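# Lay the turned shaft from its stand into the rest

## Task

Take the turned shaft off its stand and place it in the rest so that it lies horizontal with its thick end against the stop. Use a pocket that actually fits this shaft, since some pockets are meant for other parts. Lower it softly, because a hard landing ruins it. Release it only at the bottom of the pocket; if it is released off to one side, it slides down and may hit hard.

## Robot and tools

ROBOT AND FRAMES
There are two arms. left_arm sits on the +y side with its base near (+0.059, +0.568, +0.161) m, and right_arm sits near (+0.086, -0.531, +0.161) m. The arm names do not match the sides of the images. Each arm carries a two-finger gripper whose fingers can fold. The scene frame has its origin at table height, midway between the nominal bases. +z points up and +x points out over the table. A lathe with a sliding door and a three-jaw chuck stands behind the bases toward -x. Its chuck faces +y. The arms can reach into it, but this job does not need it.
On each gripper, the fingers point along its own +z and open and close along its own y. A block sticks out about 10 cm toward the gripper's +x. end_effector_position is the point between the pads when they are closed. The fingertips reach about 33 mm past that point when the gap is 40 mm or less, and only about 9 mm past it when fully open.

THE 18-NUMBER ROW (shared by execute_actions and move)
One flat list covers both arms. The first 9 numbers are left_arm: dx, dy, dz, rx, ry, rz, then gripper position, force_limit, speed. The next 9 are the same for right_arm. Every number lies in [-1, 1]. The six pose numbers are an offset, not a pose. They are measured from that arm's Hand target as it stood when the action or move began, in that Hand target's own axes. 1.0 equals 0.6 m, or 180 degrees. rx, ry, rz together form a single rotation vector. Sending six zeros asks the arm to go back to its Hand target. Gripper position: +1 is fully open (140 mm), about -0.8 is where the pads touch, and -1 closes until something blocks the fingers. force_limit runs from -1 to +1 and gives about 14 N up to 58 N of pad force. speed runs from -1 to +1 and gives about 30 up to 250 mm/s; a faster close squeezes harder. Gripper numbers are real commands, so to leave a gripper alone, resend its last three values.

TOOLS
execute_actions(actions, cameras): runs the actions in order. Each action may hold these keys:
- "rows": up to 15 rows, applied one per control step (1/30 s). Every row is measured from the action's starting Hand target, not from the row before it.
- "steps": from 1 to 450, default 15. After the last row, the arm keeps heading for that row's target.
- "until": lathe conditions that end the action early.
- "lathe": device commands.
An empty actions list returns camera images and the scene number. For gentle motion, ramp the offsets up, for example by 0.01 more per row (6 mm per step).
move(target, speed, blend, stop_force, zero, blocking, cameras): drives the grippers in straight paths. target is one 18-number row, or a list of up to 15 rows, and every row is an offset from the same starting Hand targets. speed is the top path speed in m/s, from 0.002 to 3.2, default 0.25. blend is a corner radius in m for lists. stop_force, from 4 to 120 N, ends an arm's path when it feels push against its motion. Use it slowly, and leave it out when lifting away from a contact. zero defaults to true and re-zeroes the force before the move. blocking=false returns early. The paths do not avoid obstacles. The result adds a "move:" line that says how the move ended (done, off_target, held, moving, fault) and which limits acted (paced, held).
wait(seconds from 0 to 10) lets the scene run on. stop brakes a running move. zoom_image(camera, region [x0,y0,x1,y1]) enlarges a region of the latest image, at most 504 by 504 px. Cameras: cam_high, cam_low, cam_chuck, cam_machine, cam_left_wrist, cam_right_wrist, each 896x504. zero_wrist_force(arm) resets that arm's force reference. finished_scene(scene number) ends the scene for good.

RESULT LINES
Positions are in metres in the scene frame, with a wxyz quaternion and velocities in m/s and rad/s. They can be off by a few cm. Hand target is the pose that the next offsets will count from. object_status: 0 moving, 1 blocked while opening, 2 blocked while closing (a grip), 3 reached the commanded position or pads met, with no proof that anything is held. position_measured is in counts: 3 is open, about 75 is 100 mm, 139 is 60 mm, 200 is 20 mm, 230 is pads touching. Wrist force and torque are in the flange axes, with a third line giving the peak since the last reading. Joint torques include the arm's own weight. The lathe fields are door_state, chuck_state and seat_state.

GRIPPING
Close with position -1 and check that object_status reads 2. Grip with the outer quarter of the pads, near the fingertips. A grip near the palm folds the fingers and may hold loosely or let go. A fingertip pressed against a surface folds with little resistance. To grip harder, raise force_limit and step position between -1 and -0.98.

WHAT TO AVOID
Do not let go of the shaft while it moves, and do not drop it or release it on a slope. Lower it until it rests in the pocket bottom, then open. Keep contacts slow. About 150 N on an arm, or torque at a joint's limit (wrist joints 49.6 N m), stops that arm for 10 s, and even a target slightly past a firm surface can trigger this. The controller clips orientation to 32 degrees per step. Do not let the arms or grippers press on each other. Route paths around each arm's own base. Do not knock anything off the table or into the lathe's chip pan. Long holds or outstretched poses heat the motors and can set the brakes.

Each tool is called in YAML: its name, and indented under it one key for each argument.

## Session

execute_actions:
  actions: []

zoom_image:
  camera: "cam_low"
  region: [210, 170, 470, 270]

zoom_image:
  camera: "cam_high"
  region: [330, 140, 550, 300]

Scene clock: 0.00 s.
left_arm: end_effector_position=(+0.3372, +0.7345, +0.1356) position_measured=3 object_status=3 end_effector_quat_wxyz=(-0.532, -0.196, +0.714, -0.411) | right_arm: end_effector_position=(+0.6535, -0.4100, +0.2679) position_measured=3 object_status=3 end_effector_quat_wxyz=(-0.088, +0.169, +0.982, +0.001)
Joint positions: left_arm=[0.462 -0.88 2.049 -1.277 -2.029 0.341] | right_arm=[-0.125 -1.527 2.142 -2.01 -1.557 0.237]
Joint velocities: within noise
Joint torques (N m): no reading
Wrist force (N): no reading
Wrist torque (N m): no reading
Wrist force, peak (N): no reading
Hand target: left_arm +0.3372, +0.7345, +0.1356; -0.532, -0.196, +0.714, -0.411 | right_arm +0.6535, -0.4100, +0.2679; -0.088, +0.169, +0.982, +0.001
Tool commands: left_gripper/position=+1.0 left_gripper/force_limit=+1.0 left_gripper/speed=+1.0 right_gripper/position=+1.0 right_gripper/force_limit=+1.0 right_gripper/speed=+1.0
lathe: door_state=shut chuck_state=open seat_state=open

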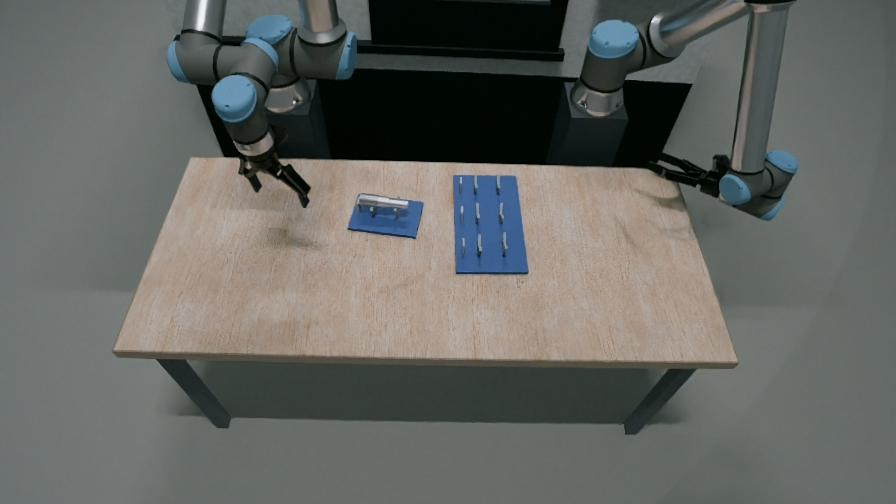

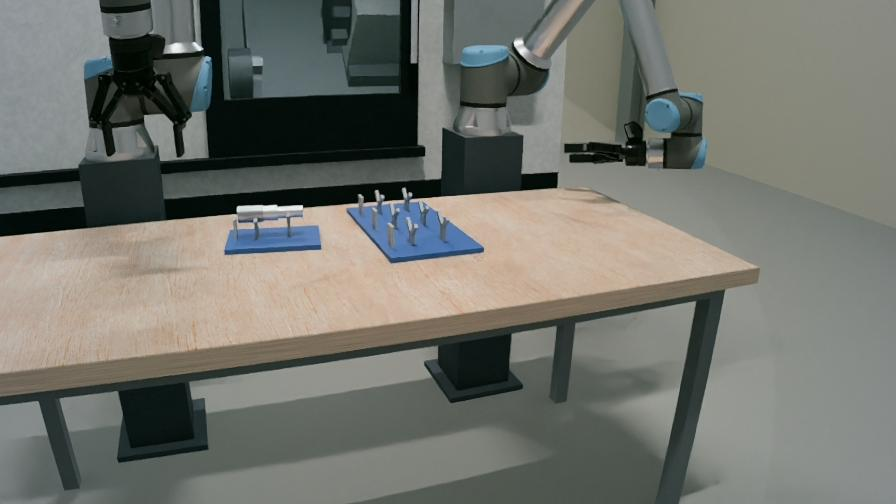

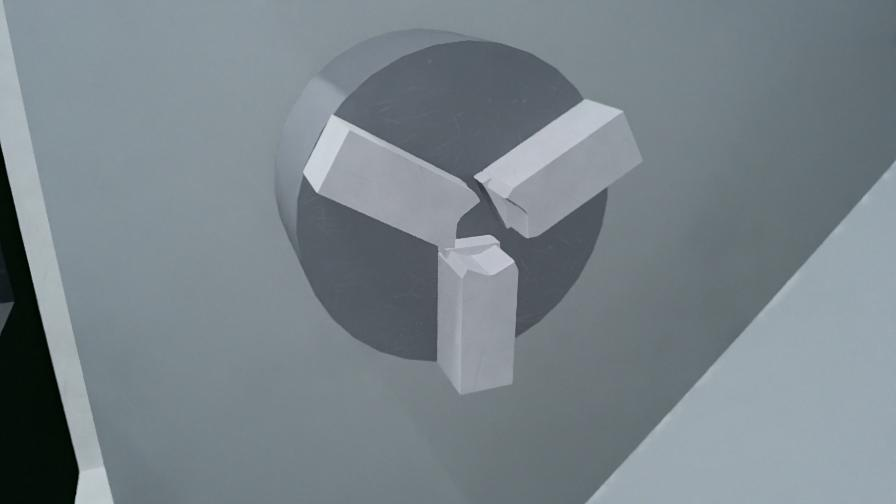

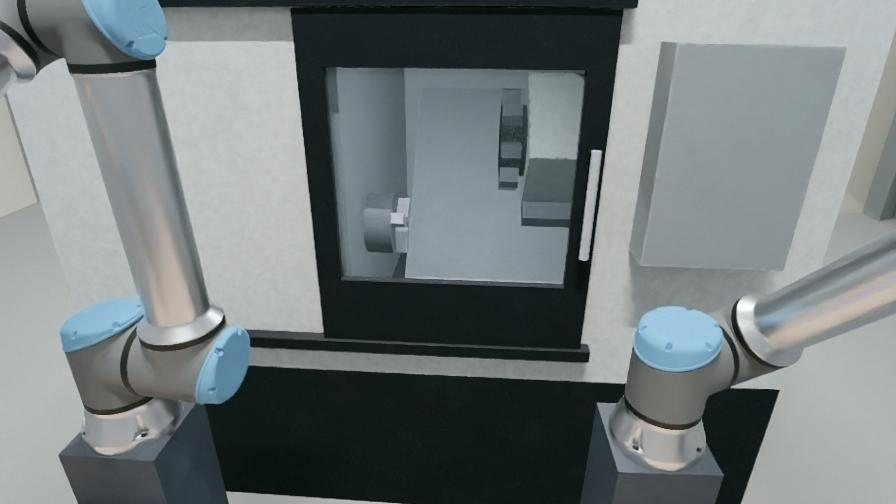

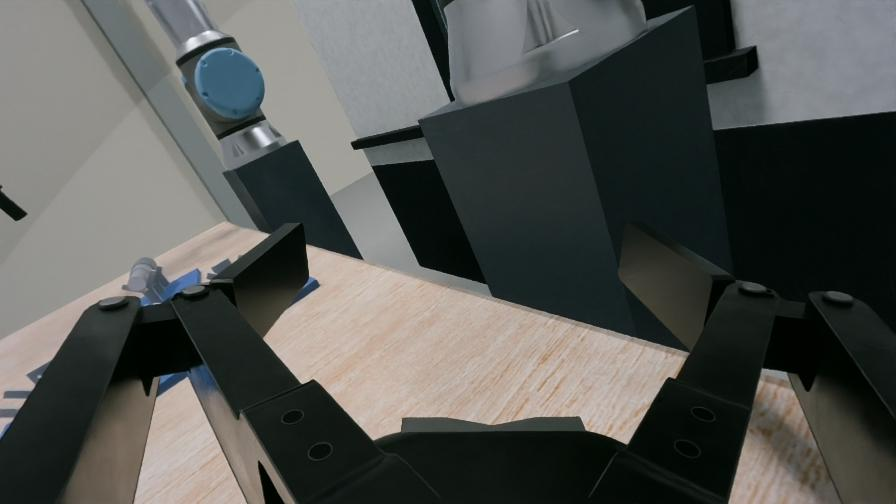

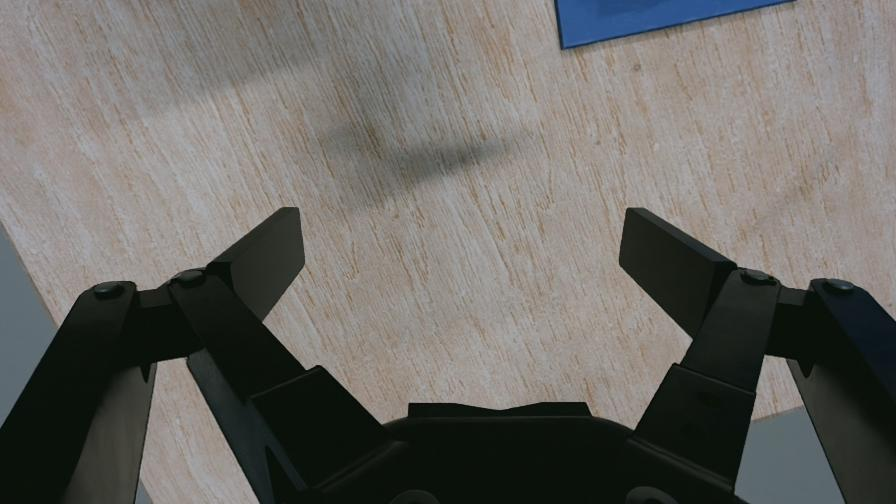

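Scaled by 1.938 from the camera's 896x504 image, which has a finer 1280x720 frame.

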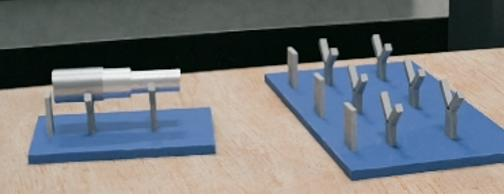

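Scaled by 2.291 from the camera's 896x504 image, which has a finer 1280x720 frame.

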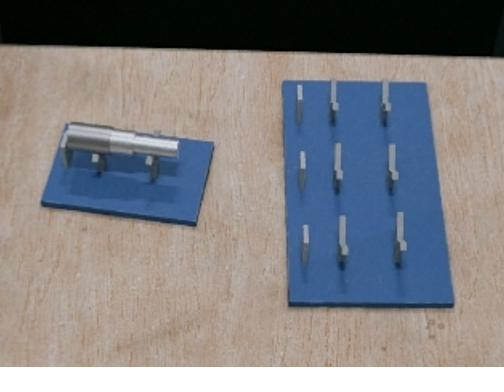

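move:
  target: [-0.0613,-0.6307,0.2563,0.189,-0.0809,-0.1536,1,1,1,0.389,0.285,-0.028,0.0426,-0.0479,-0.5625,1,1,1]
  speed: 0.3
  cameras: ["cam_high","cam_low","cam_left_wrist","cam_right_wrist"]

zoom_image:
  camera: "cam_right_wrist"
  region: [300, 0, 620, 320]

zoom_image:
  camera: "cam_left_wrist"
  region: [300, 180, 660, 400]

zoom_image:
  camera: "cam_low"
  region: [340, 170, 490, 280]

Scene clock: 3.63 s.
left_arm: end_effector_position=(+0.4496, +0.5300, +0.1912) position_measured=3 object_status=3 end_effector_quat_wxyz=(-0.489, -0.411, +0.635, -0.434) | right_arm: end_effector_position=(+0.5531, -0.2576, +0.3012) position_measured=3 object_status=3 end_effector_quat_wxyz=(-0.036, -0.387, +0.922, +0.000)
Joint positions: left_arm=[0.218 -1.091 2.279 -1.489 -2.631 -0.113] | right_arm=[0.189 -1.681 2.236 -2.056 -1.584 -0.583]
Joint torques (N m): left_arm=[10.52 -45.28 -27.27 3.74 1.36 1.36] | right_arm=[-9.67 -19.15 -46.1 -2.28 2.19 0.14]
Wrist force (N): left_arm=[-0.5 0.2 -0.7] | right_arm=[0.3 -0.4 -0.3]
Wrist torque (N m): left_arm=[0.05 0.06 -0.26] | right_arm=[-0.14 -0.16 -0.12]
Wrist force, peak (N): left_arm=[0.5 -3.4 2.7] | right_arm=[-1.5 -0.8 -0.2]
Hand target: left_arm +0.4496, +0.5300, +0.1911; -0.489, -0.411, +0.635, -0.434 (not the last commanded pose) | right_arm +0.5531, -0.2576, +0.3012; -0.036, -0.387, +0.922, +0.000 (not the last commanded pose)
Off the commanded pose: left_arm 0.170 m, 19 deg | right_arm 0.104 m, 37 deg.
lathe: door_state=shut chuck_state=open seat_state=open
move: held (left_arm; a check stopped the path), off_target (right_arm; braked when a check withheld steps of left_arm); limits=held
pose unreachable (left arm): on one or more control steps of this call, first in action 0 (counted from 0), this arm could not follow its commanded pose, so it was not sent that pose on those steps. It may still have moved: this result reports where it is.
cause: moving toward the commanded pose would bring two parts of the arm too close to each other (its gripper and another part of the arm, with joints 4 (wrist 1) to 6 (wrist 3) between them, 7 mm apart when it was first held).
Images, in order (width x height): cam_high 896x504, cam_low 896x504, cam_left_wrist 896x504, cam_right_wrist 896x504.

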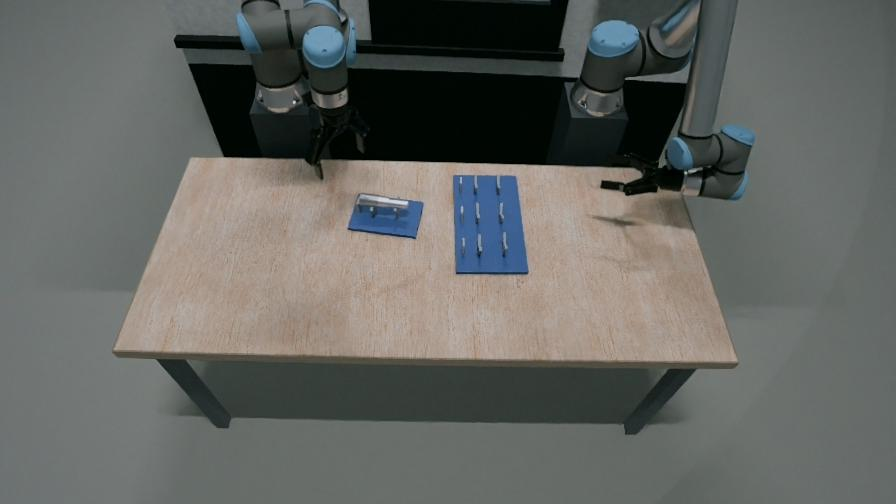

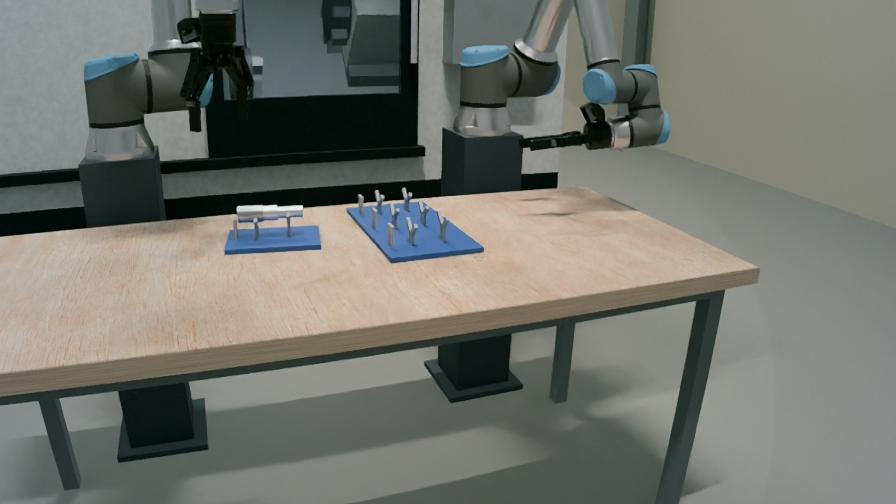

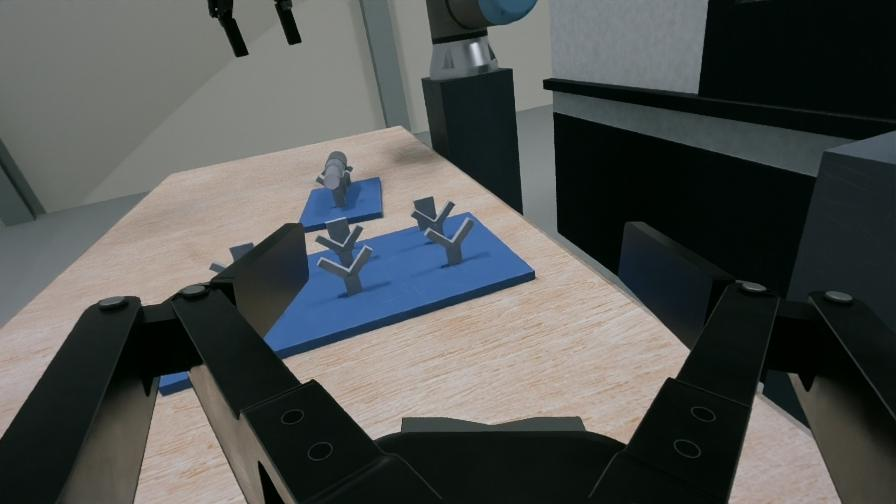

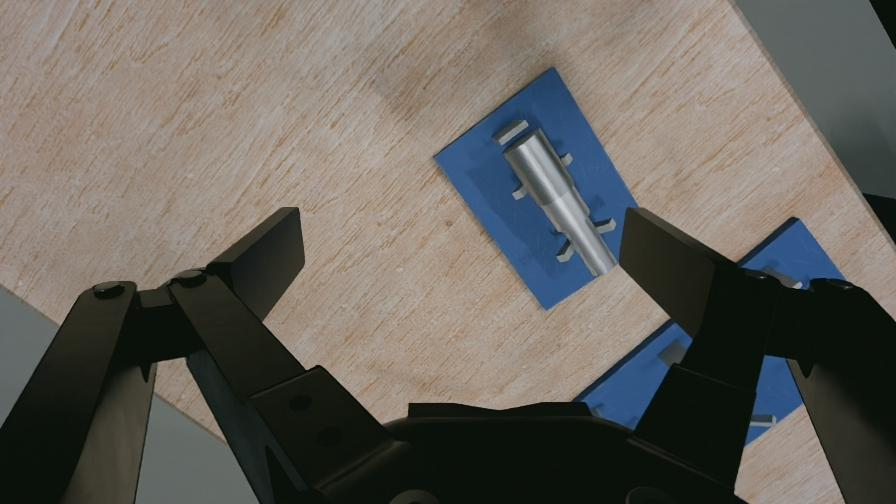

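Scaled by 1.575 from the camera's 896x504 image, which has a finer 1280x720 frame.

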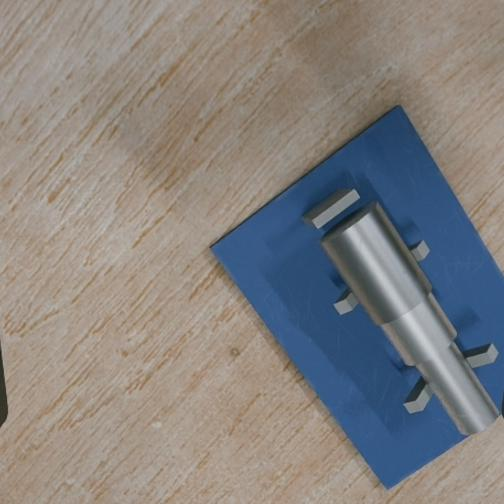

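Scaled by 1.400 from the camera's 896x504 image, which has a finer 1280x720 frame.

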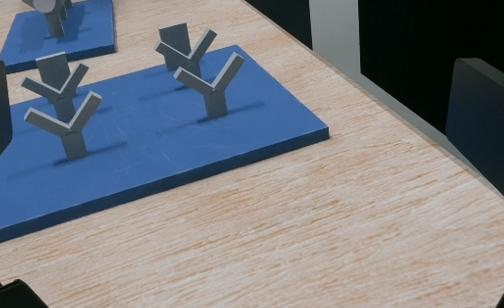

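Scaled by 3.360 from the camera's 896x504 image, which has a finer 1280x720 frame.

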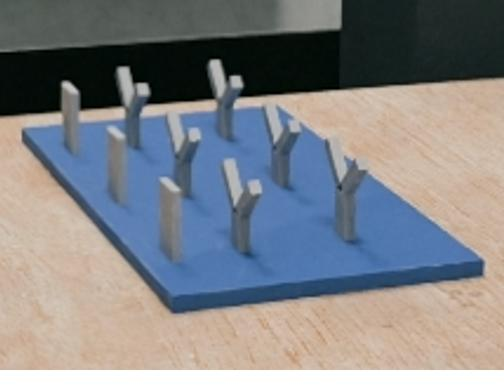

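move:
  target:
    - [0.0273,-0.245,-0.0237,0,0,0,1,1,1,-0.045,0.164,-0.03,0.0151,-0.0177,-0.1969,1,1,1]
    - [0.0467,-0.2817,0.1557,0.0784,-0.0343,-0.0639,1,1,1,-0.045,0.164,-0.03,0.0151,-0.0177,-0.1969,1,1,1]
  speed: 0.2
  blend: [0.03,0]
  cameras: ["cam_left_wrist","cam_right_wrist"]

zoom_image:
  camera: "cam_right_wrist"
  region: [300, 0, 620, 320]

zoom_image:
  camera: "cam_left_wrist"
  region: [300, 180, 660, 400]

Scene clock: 5.37 s.
left_arm: end_effector_position=(+0.4970, +0.5199, +0.2047) position_measured=3 object_status=3 end_effector_quat_wxyz=(-0.489, -0.411, +0.635, -0.434) | right_arm: end_effector_position=(+0.5315, -0.2194, +0.3094) position_measured=3 object_status=3 end_effector_quat_wxyz=(-0.020, -0.506, +0.862, +0.000)
Joint positions: left_arm=[0.182 -1.085 2.211 -1.446 -2.665 -0.136] | right_arm=[0.269 -1.701 2.243 -2.073 -1.58 -0.77]
Joint torques (N m): left_arm=[6.01 -59.89 -7.45 -2.93 1.1 1.36] | right_arm=[-10.93 -19.37 -40.18 -3.34 0.9 2.03]
Wrist force (N): left_arm=[-0.1 0.3 -0.7] | right_arm=[0.7 0.0 -0.4]
Wrist torque (N m): left_arm=[0.07 -0.02 0.01] | right_arm=[-0.07 -0.23 -0.08]
Wrist force, peak (N): left_arm=[0.1 -7.7 -2.1] | right_arm=[0.8 -2.1 -0.3]
Hand target: left_arm +0.4970, +0.5199, +0.2047; -0.489, -0.411, +0.635, -0.434 (not the last commanded pose) | right_arm +0.5316, -0.2195, +0.3094; -0.020, -0.506, +0.862, +0.000 (not the last commanded pose)
Off the commanded pose: left_arm 0.156 m, 19 deg | right_arm 0.059 m, 20 deg.
lathe: door_state=shut chuck_state=open seat_state=open
move: held (left_arm; a check stopped the path), off_target (right_arm; braked when a check withheld steps of left_arm); path passed 0 of 2 targets; limits=held
pose unreachable (left arm): on one or more control steps of this call, first in action 0 (counted from 0), this arm could not follow its commanded pose, so it was not sent that pose on those steps. It may still have moved: this result reports where it is.
cause: moving toward the commanded pose would bring two parts of the arm too close to each other (its gripper and another part of the arm, with joints 4 (wrist 1) to 6 (wrist 3) between them, 2 mm apart when it was first held).
Images, in order (width x height): cam_left_wrist 896x504, cam_right_wrist 896x504.

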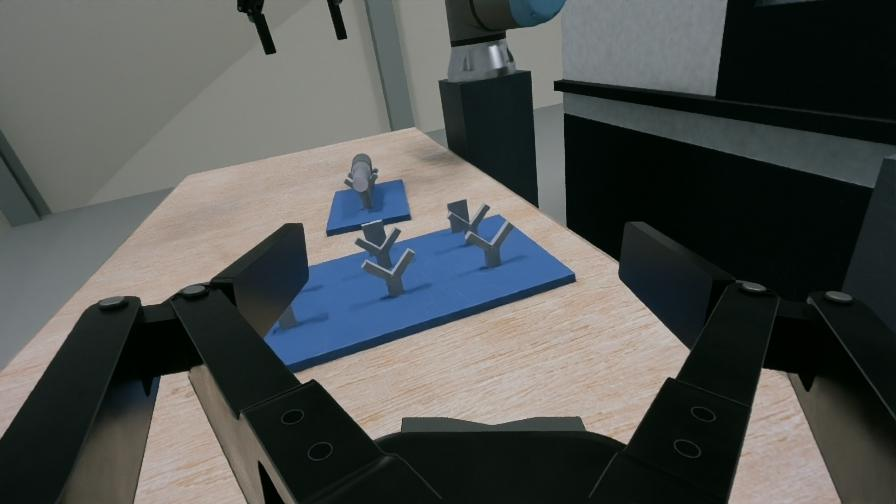

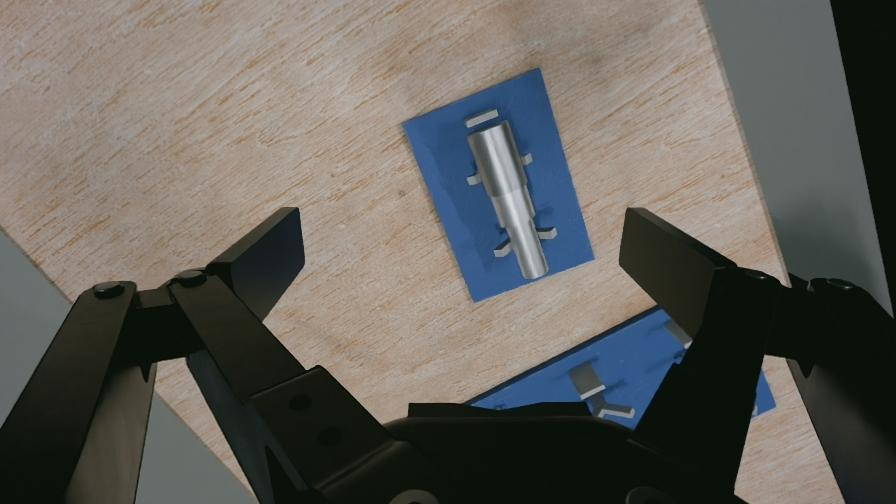

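Scaled by 1.575 from the camera's 896x504 image, which has a finer 1280x720 frame.

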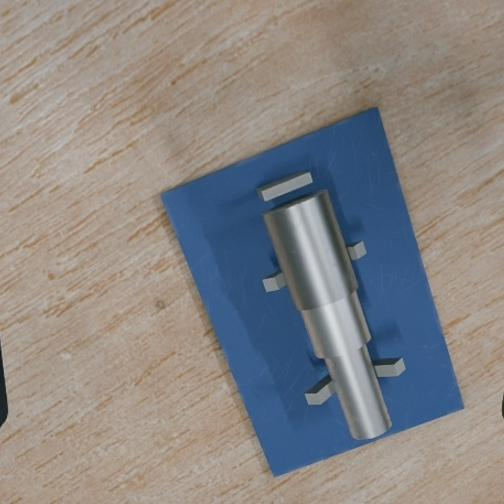

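Scaled by 1.400 from the camera's 896x504 image, which has a finer 1280x720 frame.

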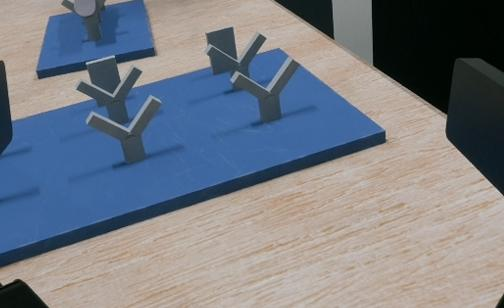

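execute_actions:
  actions:
    - {"steps":1}
  cameras: ["cam_low","cam_high"]

zoom_image:
  camera: "cam_low"
  region: [380, 180, 480, 265]

zoom_image:
  camera: "cam_low"
  region: [340, 175, 440, 245]

Scene clock: 5.97 s.
left_arm: end_effector_position=(+0.4970, +0.5199, +0.2047) position_measured=3 object_status=3 end_effector_quat_wxyz=(-0.489, -0.411, +0.635, -0.434) | right_arm: end_effector_position=(+0.5316, -0.2195, +0.3094) position_measured=3 object_status=3 end_effector_quat_wxyz=(-0.020, -0.506, +0.862, +0.000)
Joint positions: left_arm=[0.182 -1.085 2.211 -1.446 -2.665 -0.136] | right_arm=[0.269 -1.701 2.243 -2.073 -1.58 -0.77]
Joint torques (N m): left_arm=[6.45 -66.33 -5.89 -3.91 1.12 1.57] | right_arm=[-15.44 -18.05 -44.71 -2.07 -0.37 -0.45]
Wrist force (N): left_arm=[0.3 0.6 -0.4] | right_arm=[0.4 -0.3 -0.2]
Wrist torque (N m): left_arm=[0.13 -0.10 0.01] | right_arm=[-0.12 -0.18 -0.09]
Wrist force, peak (N): left_arm=[-0.3 0.2 -1.2] | right_arm=[1.2 -0.4 -1.0]
Hand target: left_arm +0.4970, +0.5199, +0.2047; -0.489, -0.411, +0.635, -0.434 (not the last commanded pose) | right_arm +0.5316, -0.2195, +0.3094; -0.020, -0.506, +0.862, +0.000 (not the last commanded pose)
Tool commands: left_gripper/position=+1.0 left_gripper/force_limit=+1.0 left_gripper/speed=+1.0 right_gripper/position=+1.0 right_gripper/force_limit=+1.0 right_gripper/speed=+1.0
Off the commanded pose: left_arm 0.156 m, 19 deg | right_arm 0.059 m, 20 deg.
lathe: door_state=shut chuck_state=open seat_state=open
Images, in order (width x height): cam_high 896x504, cam_low 896x504.

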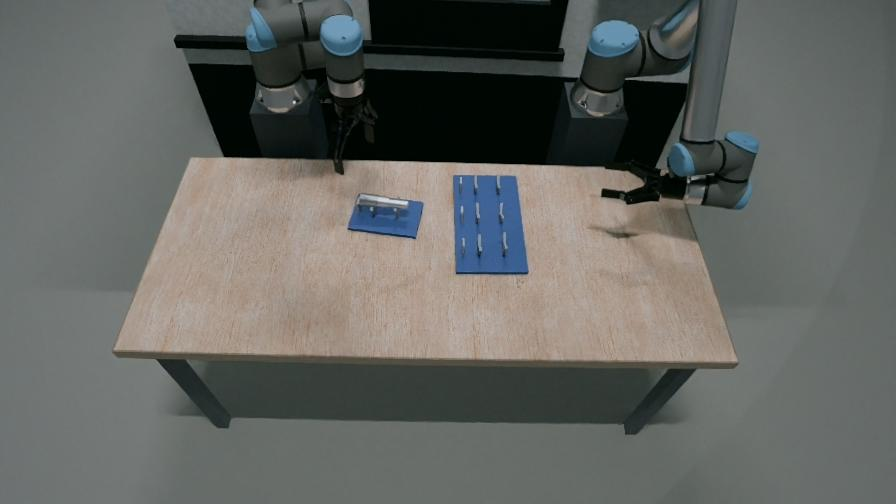

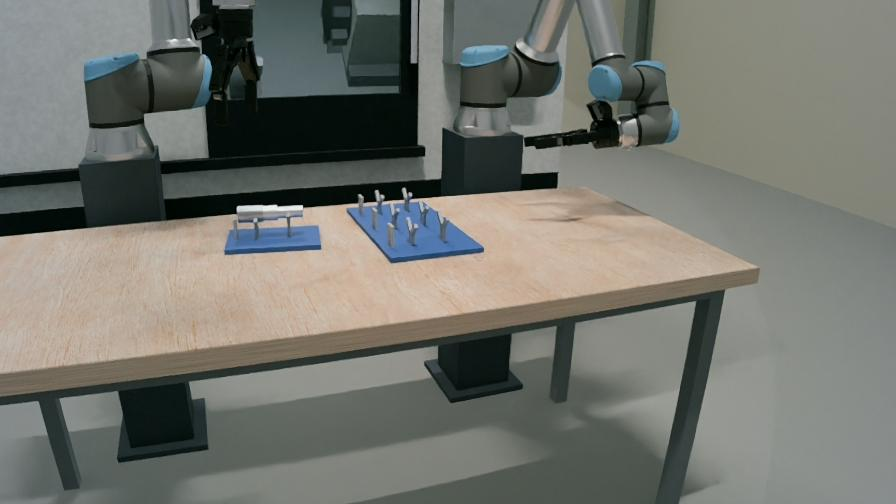

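Scaled by 5.040 from the camera's 896x504 image, which has a finer 1280x720 frame.

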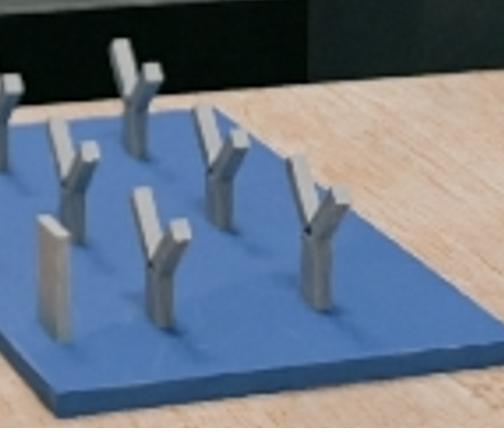

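Scaled by 5.040 from the camera's 896x504 image, which has a finer 1280x720 frame.

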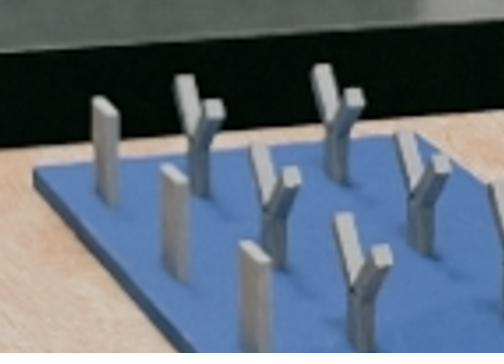

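move:
  target:
    - [0.333,-0.1007,0.1107,0.0272,-0.456,-0.1107,1,1,1,-0.0497,0.0828,-0.0177,0.0083,-0.0097,-0.112,1,1,1]
    - [0.0413,-0.1878,0.1842,0.0784,-0.0343,-0.0639,1,1,1,-0.0497,0.0828,-0.0177,0.0083,-0.0097,-0.112,1,1,1]
  speed: 0.35
  blend: [0.05,0]
  cameras: ["cam_left_wrist","cam_right_wrist"]

zoom_image:
  camera: "cam_right_wrist"
  region: [300, 0, 620, 320]

zoom_image:
  camera: "cam_left_wrist"
  region: [300, 180, 660, 400]

Scene clock: 7.10 s.
left_arm: end_effector_position=(+0.4970, +0.5199, +0.2047) position_measured=3 object_status=3 end_effector_quat_wxyz=(-0.489, -0.411, +0.635, -0.434) | right_arm: end_effector_position=(+0.5312, -0.2187, +0.3095) position_measured=3 object_status=3 end_effector_quat_wxyz=(-0.020, -0.508, +0.861, +0.000)
Joint positions: left_arm=[0.182 -1.085 2.211 -1.447 -2.665 -0.136] | right_arm=[0.27 -1.701 2.243 -2.073 -1.58 -0.774]
Joint torques (N m): left_arm=[5.69 -65.17 -9.63 -2.23 0.99 0.5] | right_arm=[10.79 -42.9 -36.66 -7.82 2.53 3.02]
Wrist force (N): left_arm=[0.1 0.1 -0.9] | right_arm=[0.5 0.1 -0.5]
Wrist torque (N m): left_arm=[0.01 -0.06 0.01] | right_arm=[-0.05 -0.20 0.19]
Wrist force, peak (N): left_arm=[-0.2 0.6 -1.2] | right_arm=[0.9 -0.5 -1.2]
Hand target: left_arm +0.4970, +0.5199, +0.2047; -0.489, -0.411, +0.635, -0.434 (not the last commanded pose) | right_arm +0.5311, -0.2187, +0.3095; -0.020, -0.508, +0.861, +0.000 (not the last commanded pose)
Off the commanded pose: left_arm 0.160 m, 19 deg | right_arm 0.058 m, 20 deg.
lathe: door_state=shut chuck_state=open seat_state=open
move: held (left_arm; a check stopped the path), off_target (right_arm; braked when a check withheld steps of left_arm); path passed 0 of 2 targets; limits=held
pose unreachable (left arm): on one or more control steps of this call, first in action 0 (counted from 0), this arm could not follow its commanded pose, so it was not sent that pose on those steps. It may still have moved: this result reports where it is.
cause: moving toward the commanded pose would bring two parts of the arm too close to each other (its gripper and another part of the arm, with joints 4 (wrist 1) to 6 (wrist 3) between them, 2 mm apart when it was first held).
Images, in order (width x height): cam_left_wrist 896x504, cam_right_wrist 896x504.

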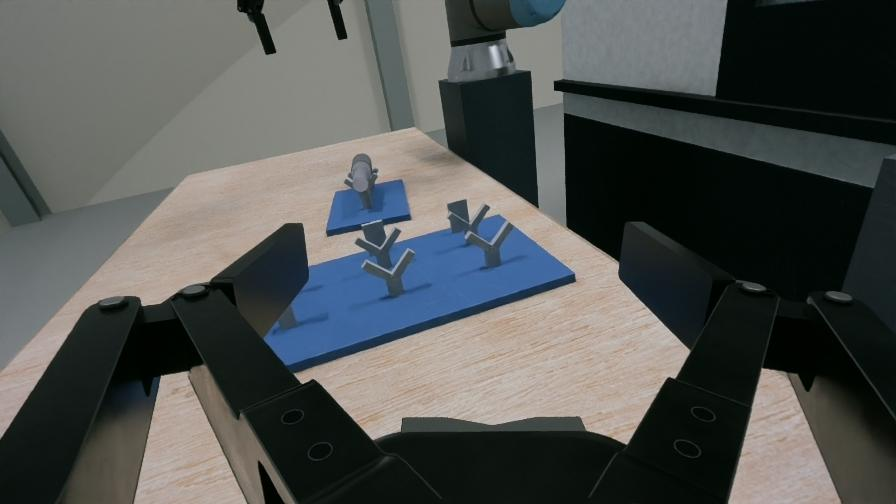

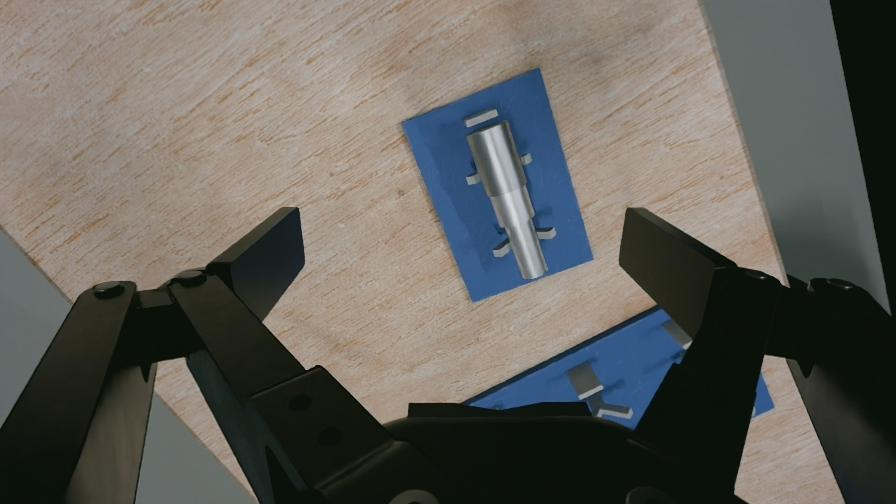

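Scaled by 1.575 from the camera's 896x504 image, which has a finer 1280x720 frame.

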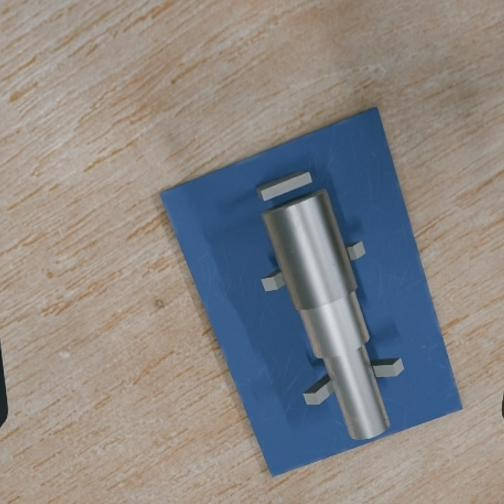

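Scaled by 1.400 from the camera's 896x504 image, which has a finer 1280x720 frame.

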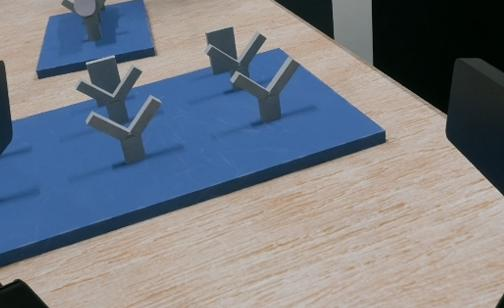

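move:
  target:
    - [0,0,0,0,0,0.139,1,1,1,-0.047,0.0805,-0.0177,0.0083,-0.0097,-0.11,1,1,1]
    - [0.0302,-0.18,0.1005,0.0692,-0.0505,0.0741,1,1,1,-0.047,0.0805,-0.0177,0.0083,-0.0097,-0.11,1,1,1]
  speed: 0.25
  blend: [0.03,0]
  cameras: ["cam_left_wrist","cam_right_wrist"]

zoom_image:
  camera: "cam_right_wrist"
  region: [300, 0, 620, 320]

zoom_image:
  camera: "cam_left_wrist"
  region: [300, 180, 660, 400]

Scene clock: 9.10 s.
left_arm: end_effector_position=(+0.5092, +0.5067, +0.2089) position_measured=3 object_status=3 end_effector_quat_wxyz=(-0.378, -0.286, +0.703, -0.531) | right_arm: end_effector_position=(+0.5028, -0.1704, +0.3202) position_measured=3 object_status=3 end_effector_quat_wxyz=(+0.000, -0.649, +0.761, +0.000)
Joint positions: left_arm=[0.164 -1.103 2.232 -1.503 -2.715 0.221] | right_arm=[0.37 -1.72 2.246 -2.096 -1.571 -1.02]
Joint torques (N m): left_arm=[11.76 -46.46 -30.77 3.16 0.98 -0.36] | right_arm=[-12.76 -27.31 -48.09 -3.98 0.43 3.3]
Wrist force (N): left_arm=[0.1 0.7 -0.8] | right_arm=[0.7 -0.1 -0.8]
Wrist torque (N m): left_arm=[0.06 -0.06 -0.15] | right_arm=[-0.08 -0.24 -0.01]
Wrist force, peak (N): left_arm=[-1.1 -5.6 2.1] | right_arm=[1.1 -1.3 -0.6]
Hand target: left_arm +0.5092, +0.5068, +0.2089; -0.378, -0.286, +0.703, -0.531 (not the last commanded pose) | right_arm +0.5029, -0.1705, +0.3202; +0.000, -0.649, +0.761, +0.000
Off the commanded pose: left_arm 0.107 m, 17 deg | right_arm 0.000 m, 0 deg.
lathe: door_state=shut chuck_state=open seat_state=open
move: held (left_arm; a check stopped the path); path passed 1 of 2 targets; limits=held
pose unreachable (left arm): on one or more control steps of this call, first in action 0 (counted from 0), this arm could not follow its commanded pose, so it was not sent that pose on those steps. It may still have moved: this result reports where it is.
cause: moving toward the commanded pose would bring two parts of the arm too close to each other (its gripper and another part of the arm, with joints 4 (wrist 1) to 6 (wrist 3) between them, 8 mm apart when it was first held).
Images, in order (width x height): cam_left_wrist 896x504, cam_right_wrist 896x504.

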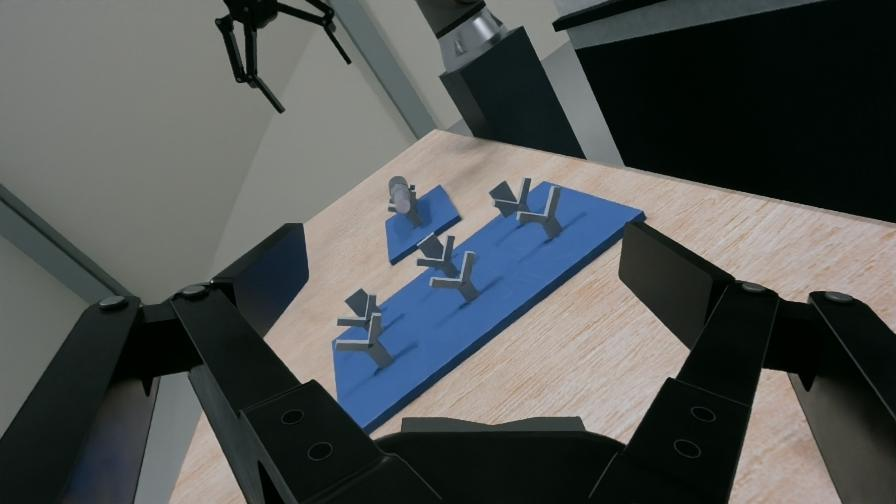

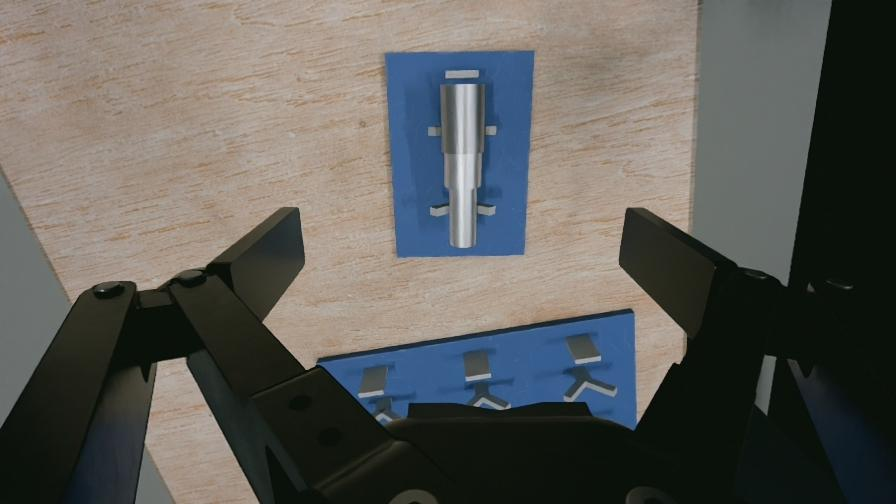

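Scaled by 1.575 from the camera's 896x504 image, which has a finer 1280x720 frame.

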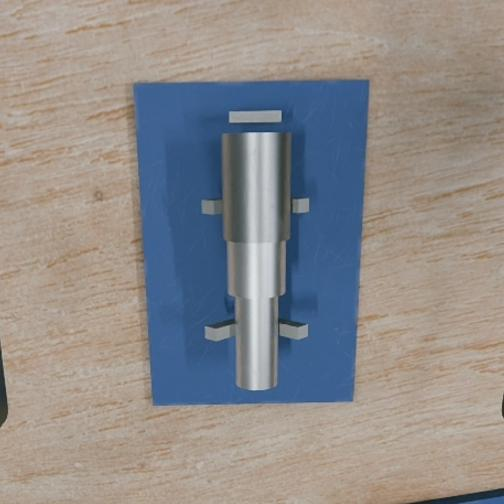

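Scaled by 1.400 from the camera's 896x504 image, which has a finer 1280x720 frame.

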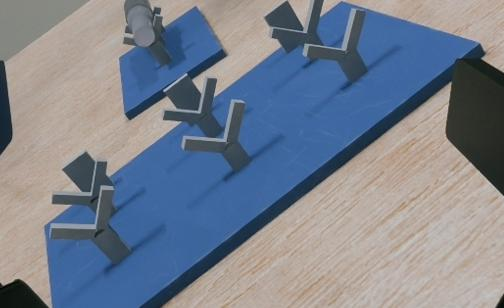

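zoom_image:
  camera: "cam_left_wrist"
  region: [320, 270, 420, 380]

zoom_image:
  camera: "cam_left_wrist"
  region: [400, 215, 500, 325]

zoom_image:
  camera: "cam_left_wrist"
  region: [480, 160, 580, 270]

zoom_image:
  camera: "cam_left_wrist"
  region: [370, 160, 470, 270]

Scaled by 4.582 from the camera's 896x504 image, which has a finer 1280x720 frame.

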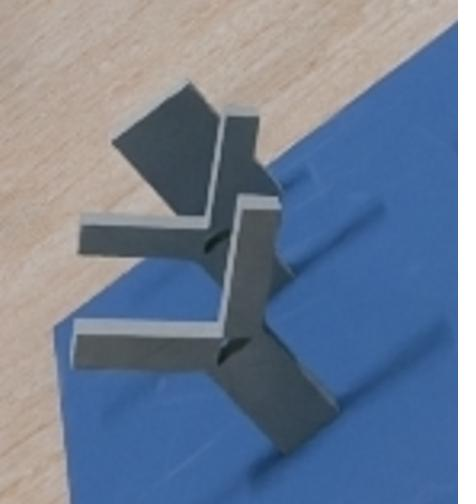

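Scaled by 4.582 from the camera's 896x504 image, which has a finer 1280x720 frame.

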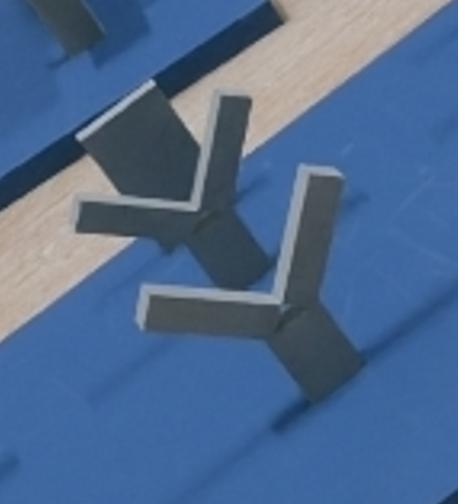

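Scaled by 4.582 from the camera's 896x504 image, which has a finer 1280x720 frame.

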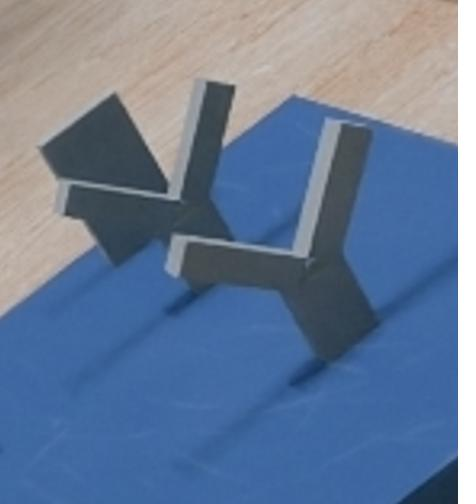

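Scaled by 4.582 from the camera's 896x504 image, which has a finer 1280x720 frame.

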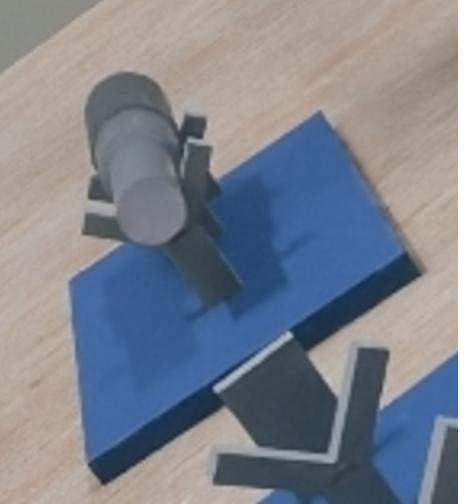

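move:
  target: [0,0,0,0,0,0,1,1,1,-0.0215,0.0172,0.2837,0,0,-0.0037,0.2,0.5,1]
  speed: 0.2
  cameras: ["cam_right_wrist"]

zoom_image:
  camera: "cam_right_wrist"
  region: [300, 0, 620, 320]

Scene clock: 10.90 s.
left_arm: end_effector_position=(+0.5092, +0.5068, +0.2089) position_measured=3 object_status=3 end_effector_quat_wxyz=(-0.378, -0.286, +0.703, -0.531) | right_arm: end_effector_position=(+0.4946, -0.1560, +0.1500) position_measured=104 object_status=3 end_effector_quat_wxyz=(+0.000, -0.653, +0.757, +0.000)
Joint positions: left_arm=[0.164 -1.103 2.231 -1.503 -2.715 0.221] | right_arm=[0.401 -1.46 2.395 -2.506 -1.571 -1]
Joint torques (N m): left_arm=[12.54 -46.76 -28.7 2.67 0.75 -2.4] | right_arm=[-9.28 -29.11 -32.65 -5.75 -0.43 -0.49]
Wrist force (N): left_arm=[0.1 0.4 -0.3] | right_arm=[0.7 -0.3 -0.3]
Wrist torque (N m): left_arm=[0.01 -0.04 -0.16] | right_arm=[-0.16 -0.24 -0.06]
Wrist force, peak (N): left_arm=[0.0 0.8 -0.9] | right_arm=[0.7 -0.6 -3.9]
Hand target: left_arm +0.5092, +0.5068, +0.2089; -0.378, -0.286, +0.703, -0.531 | right_arm +0.4947, -0.1561, +0.1500; +0.000, -0.653, +0.757, +0.000
Off the commanded pose: left_arm 0.000 m, 0 deg | right_arm 0.000 m, 0 deg.
lathe: door_state=shut chuck_state=open seat_state=open
move: done
Images, in order (width x height): cam_right_wrist 896x504.

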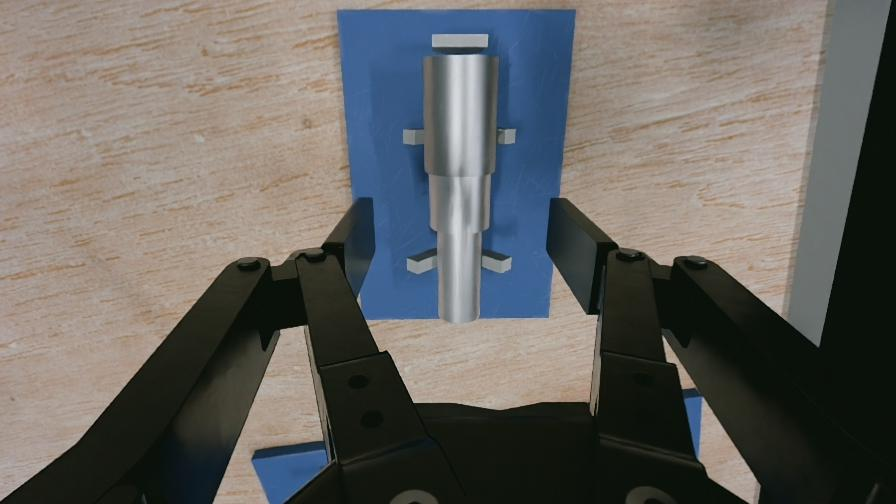

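Scaled by 1.575 from the camera's 896x504 image, which has a finer 1280x720 frame.

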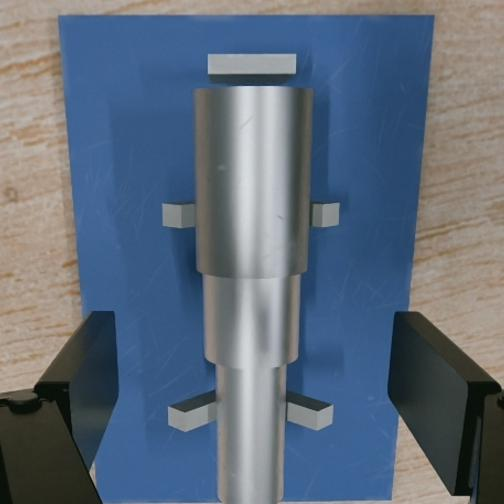

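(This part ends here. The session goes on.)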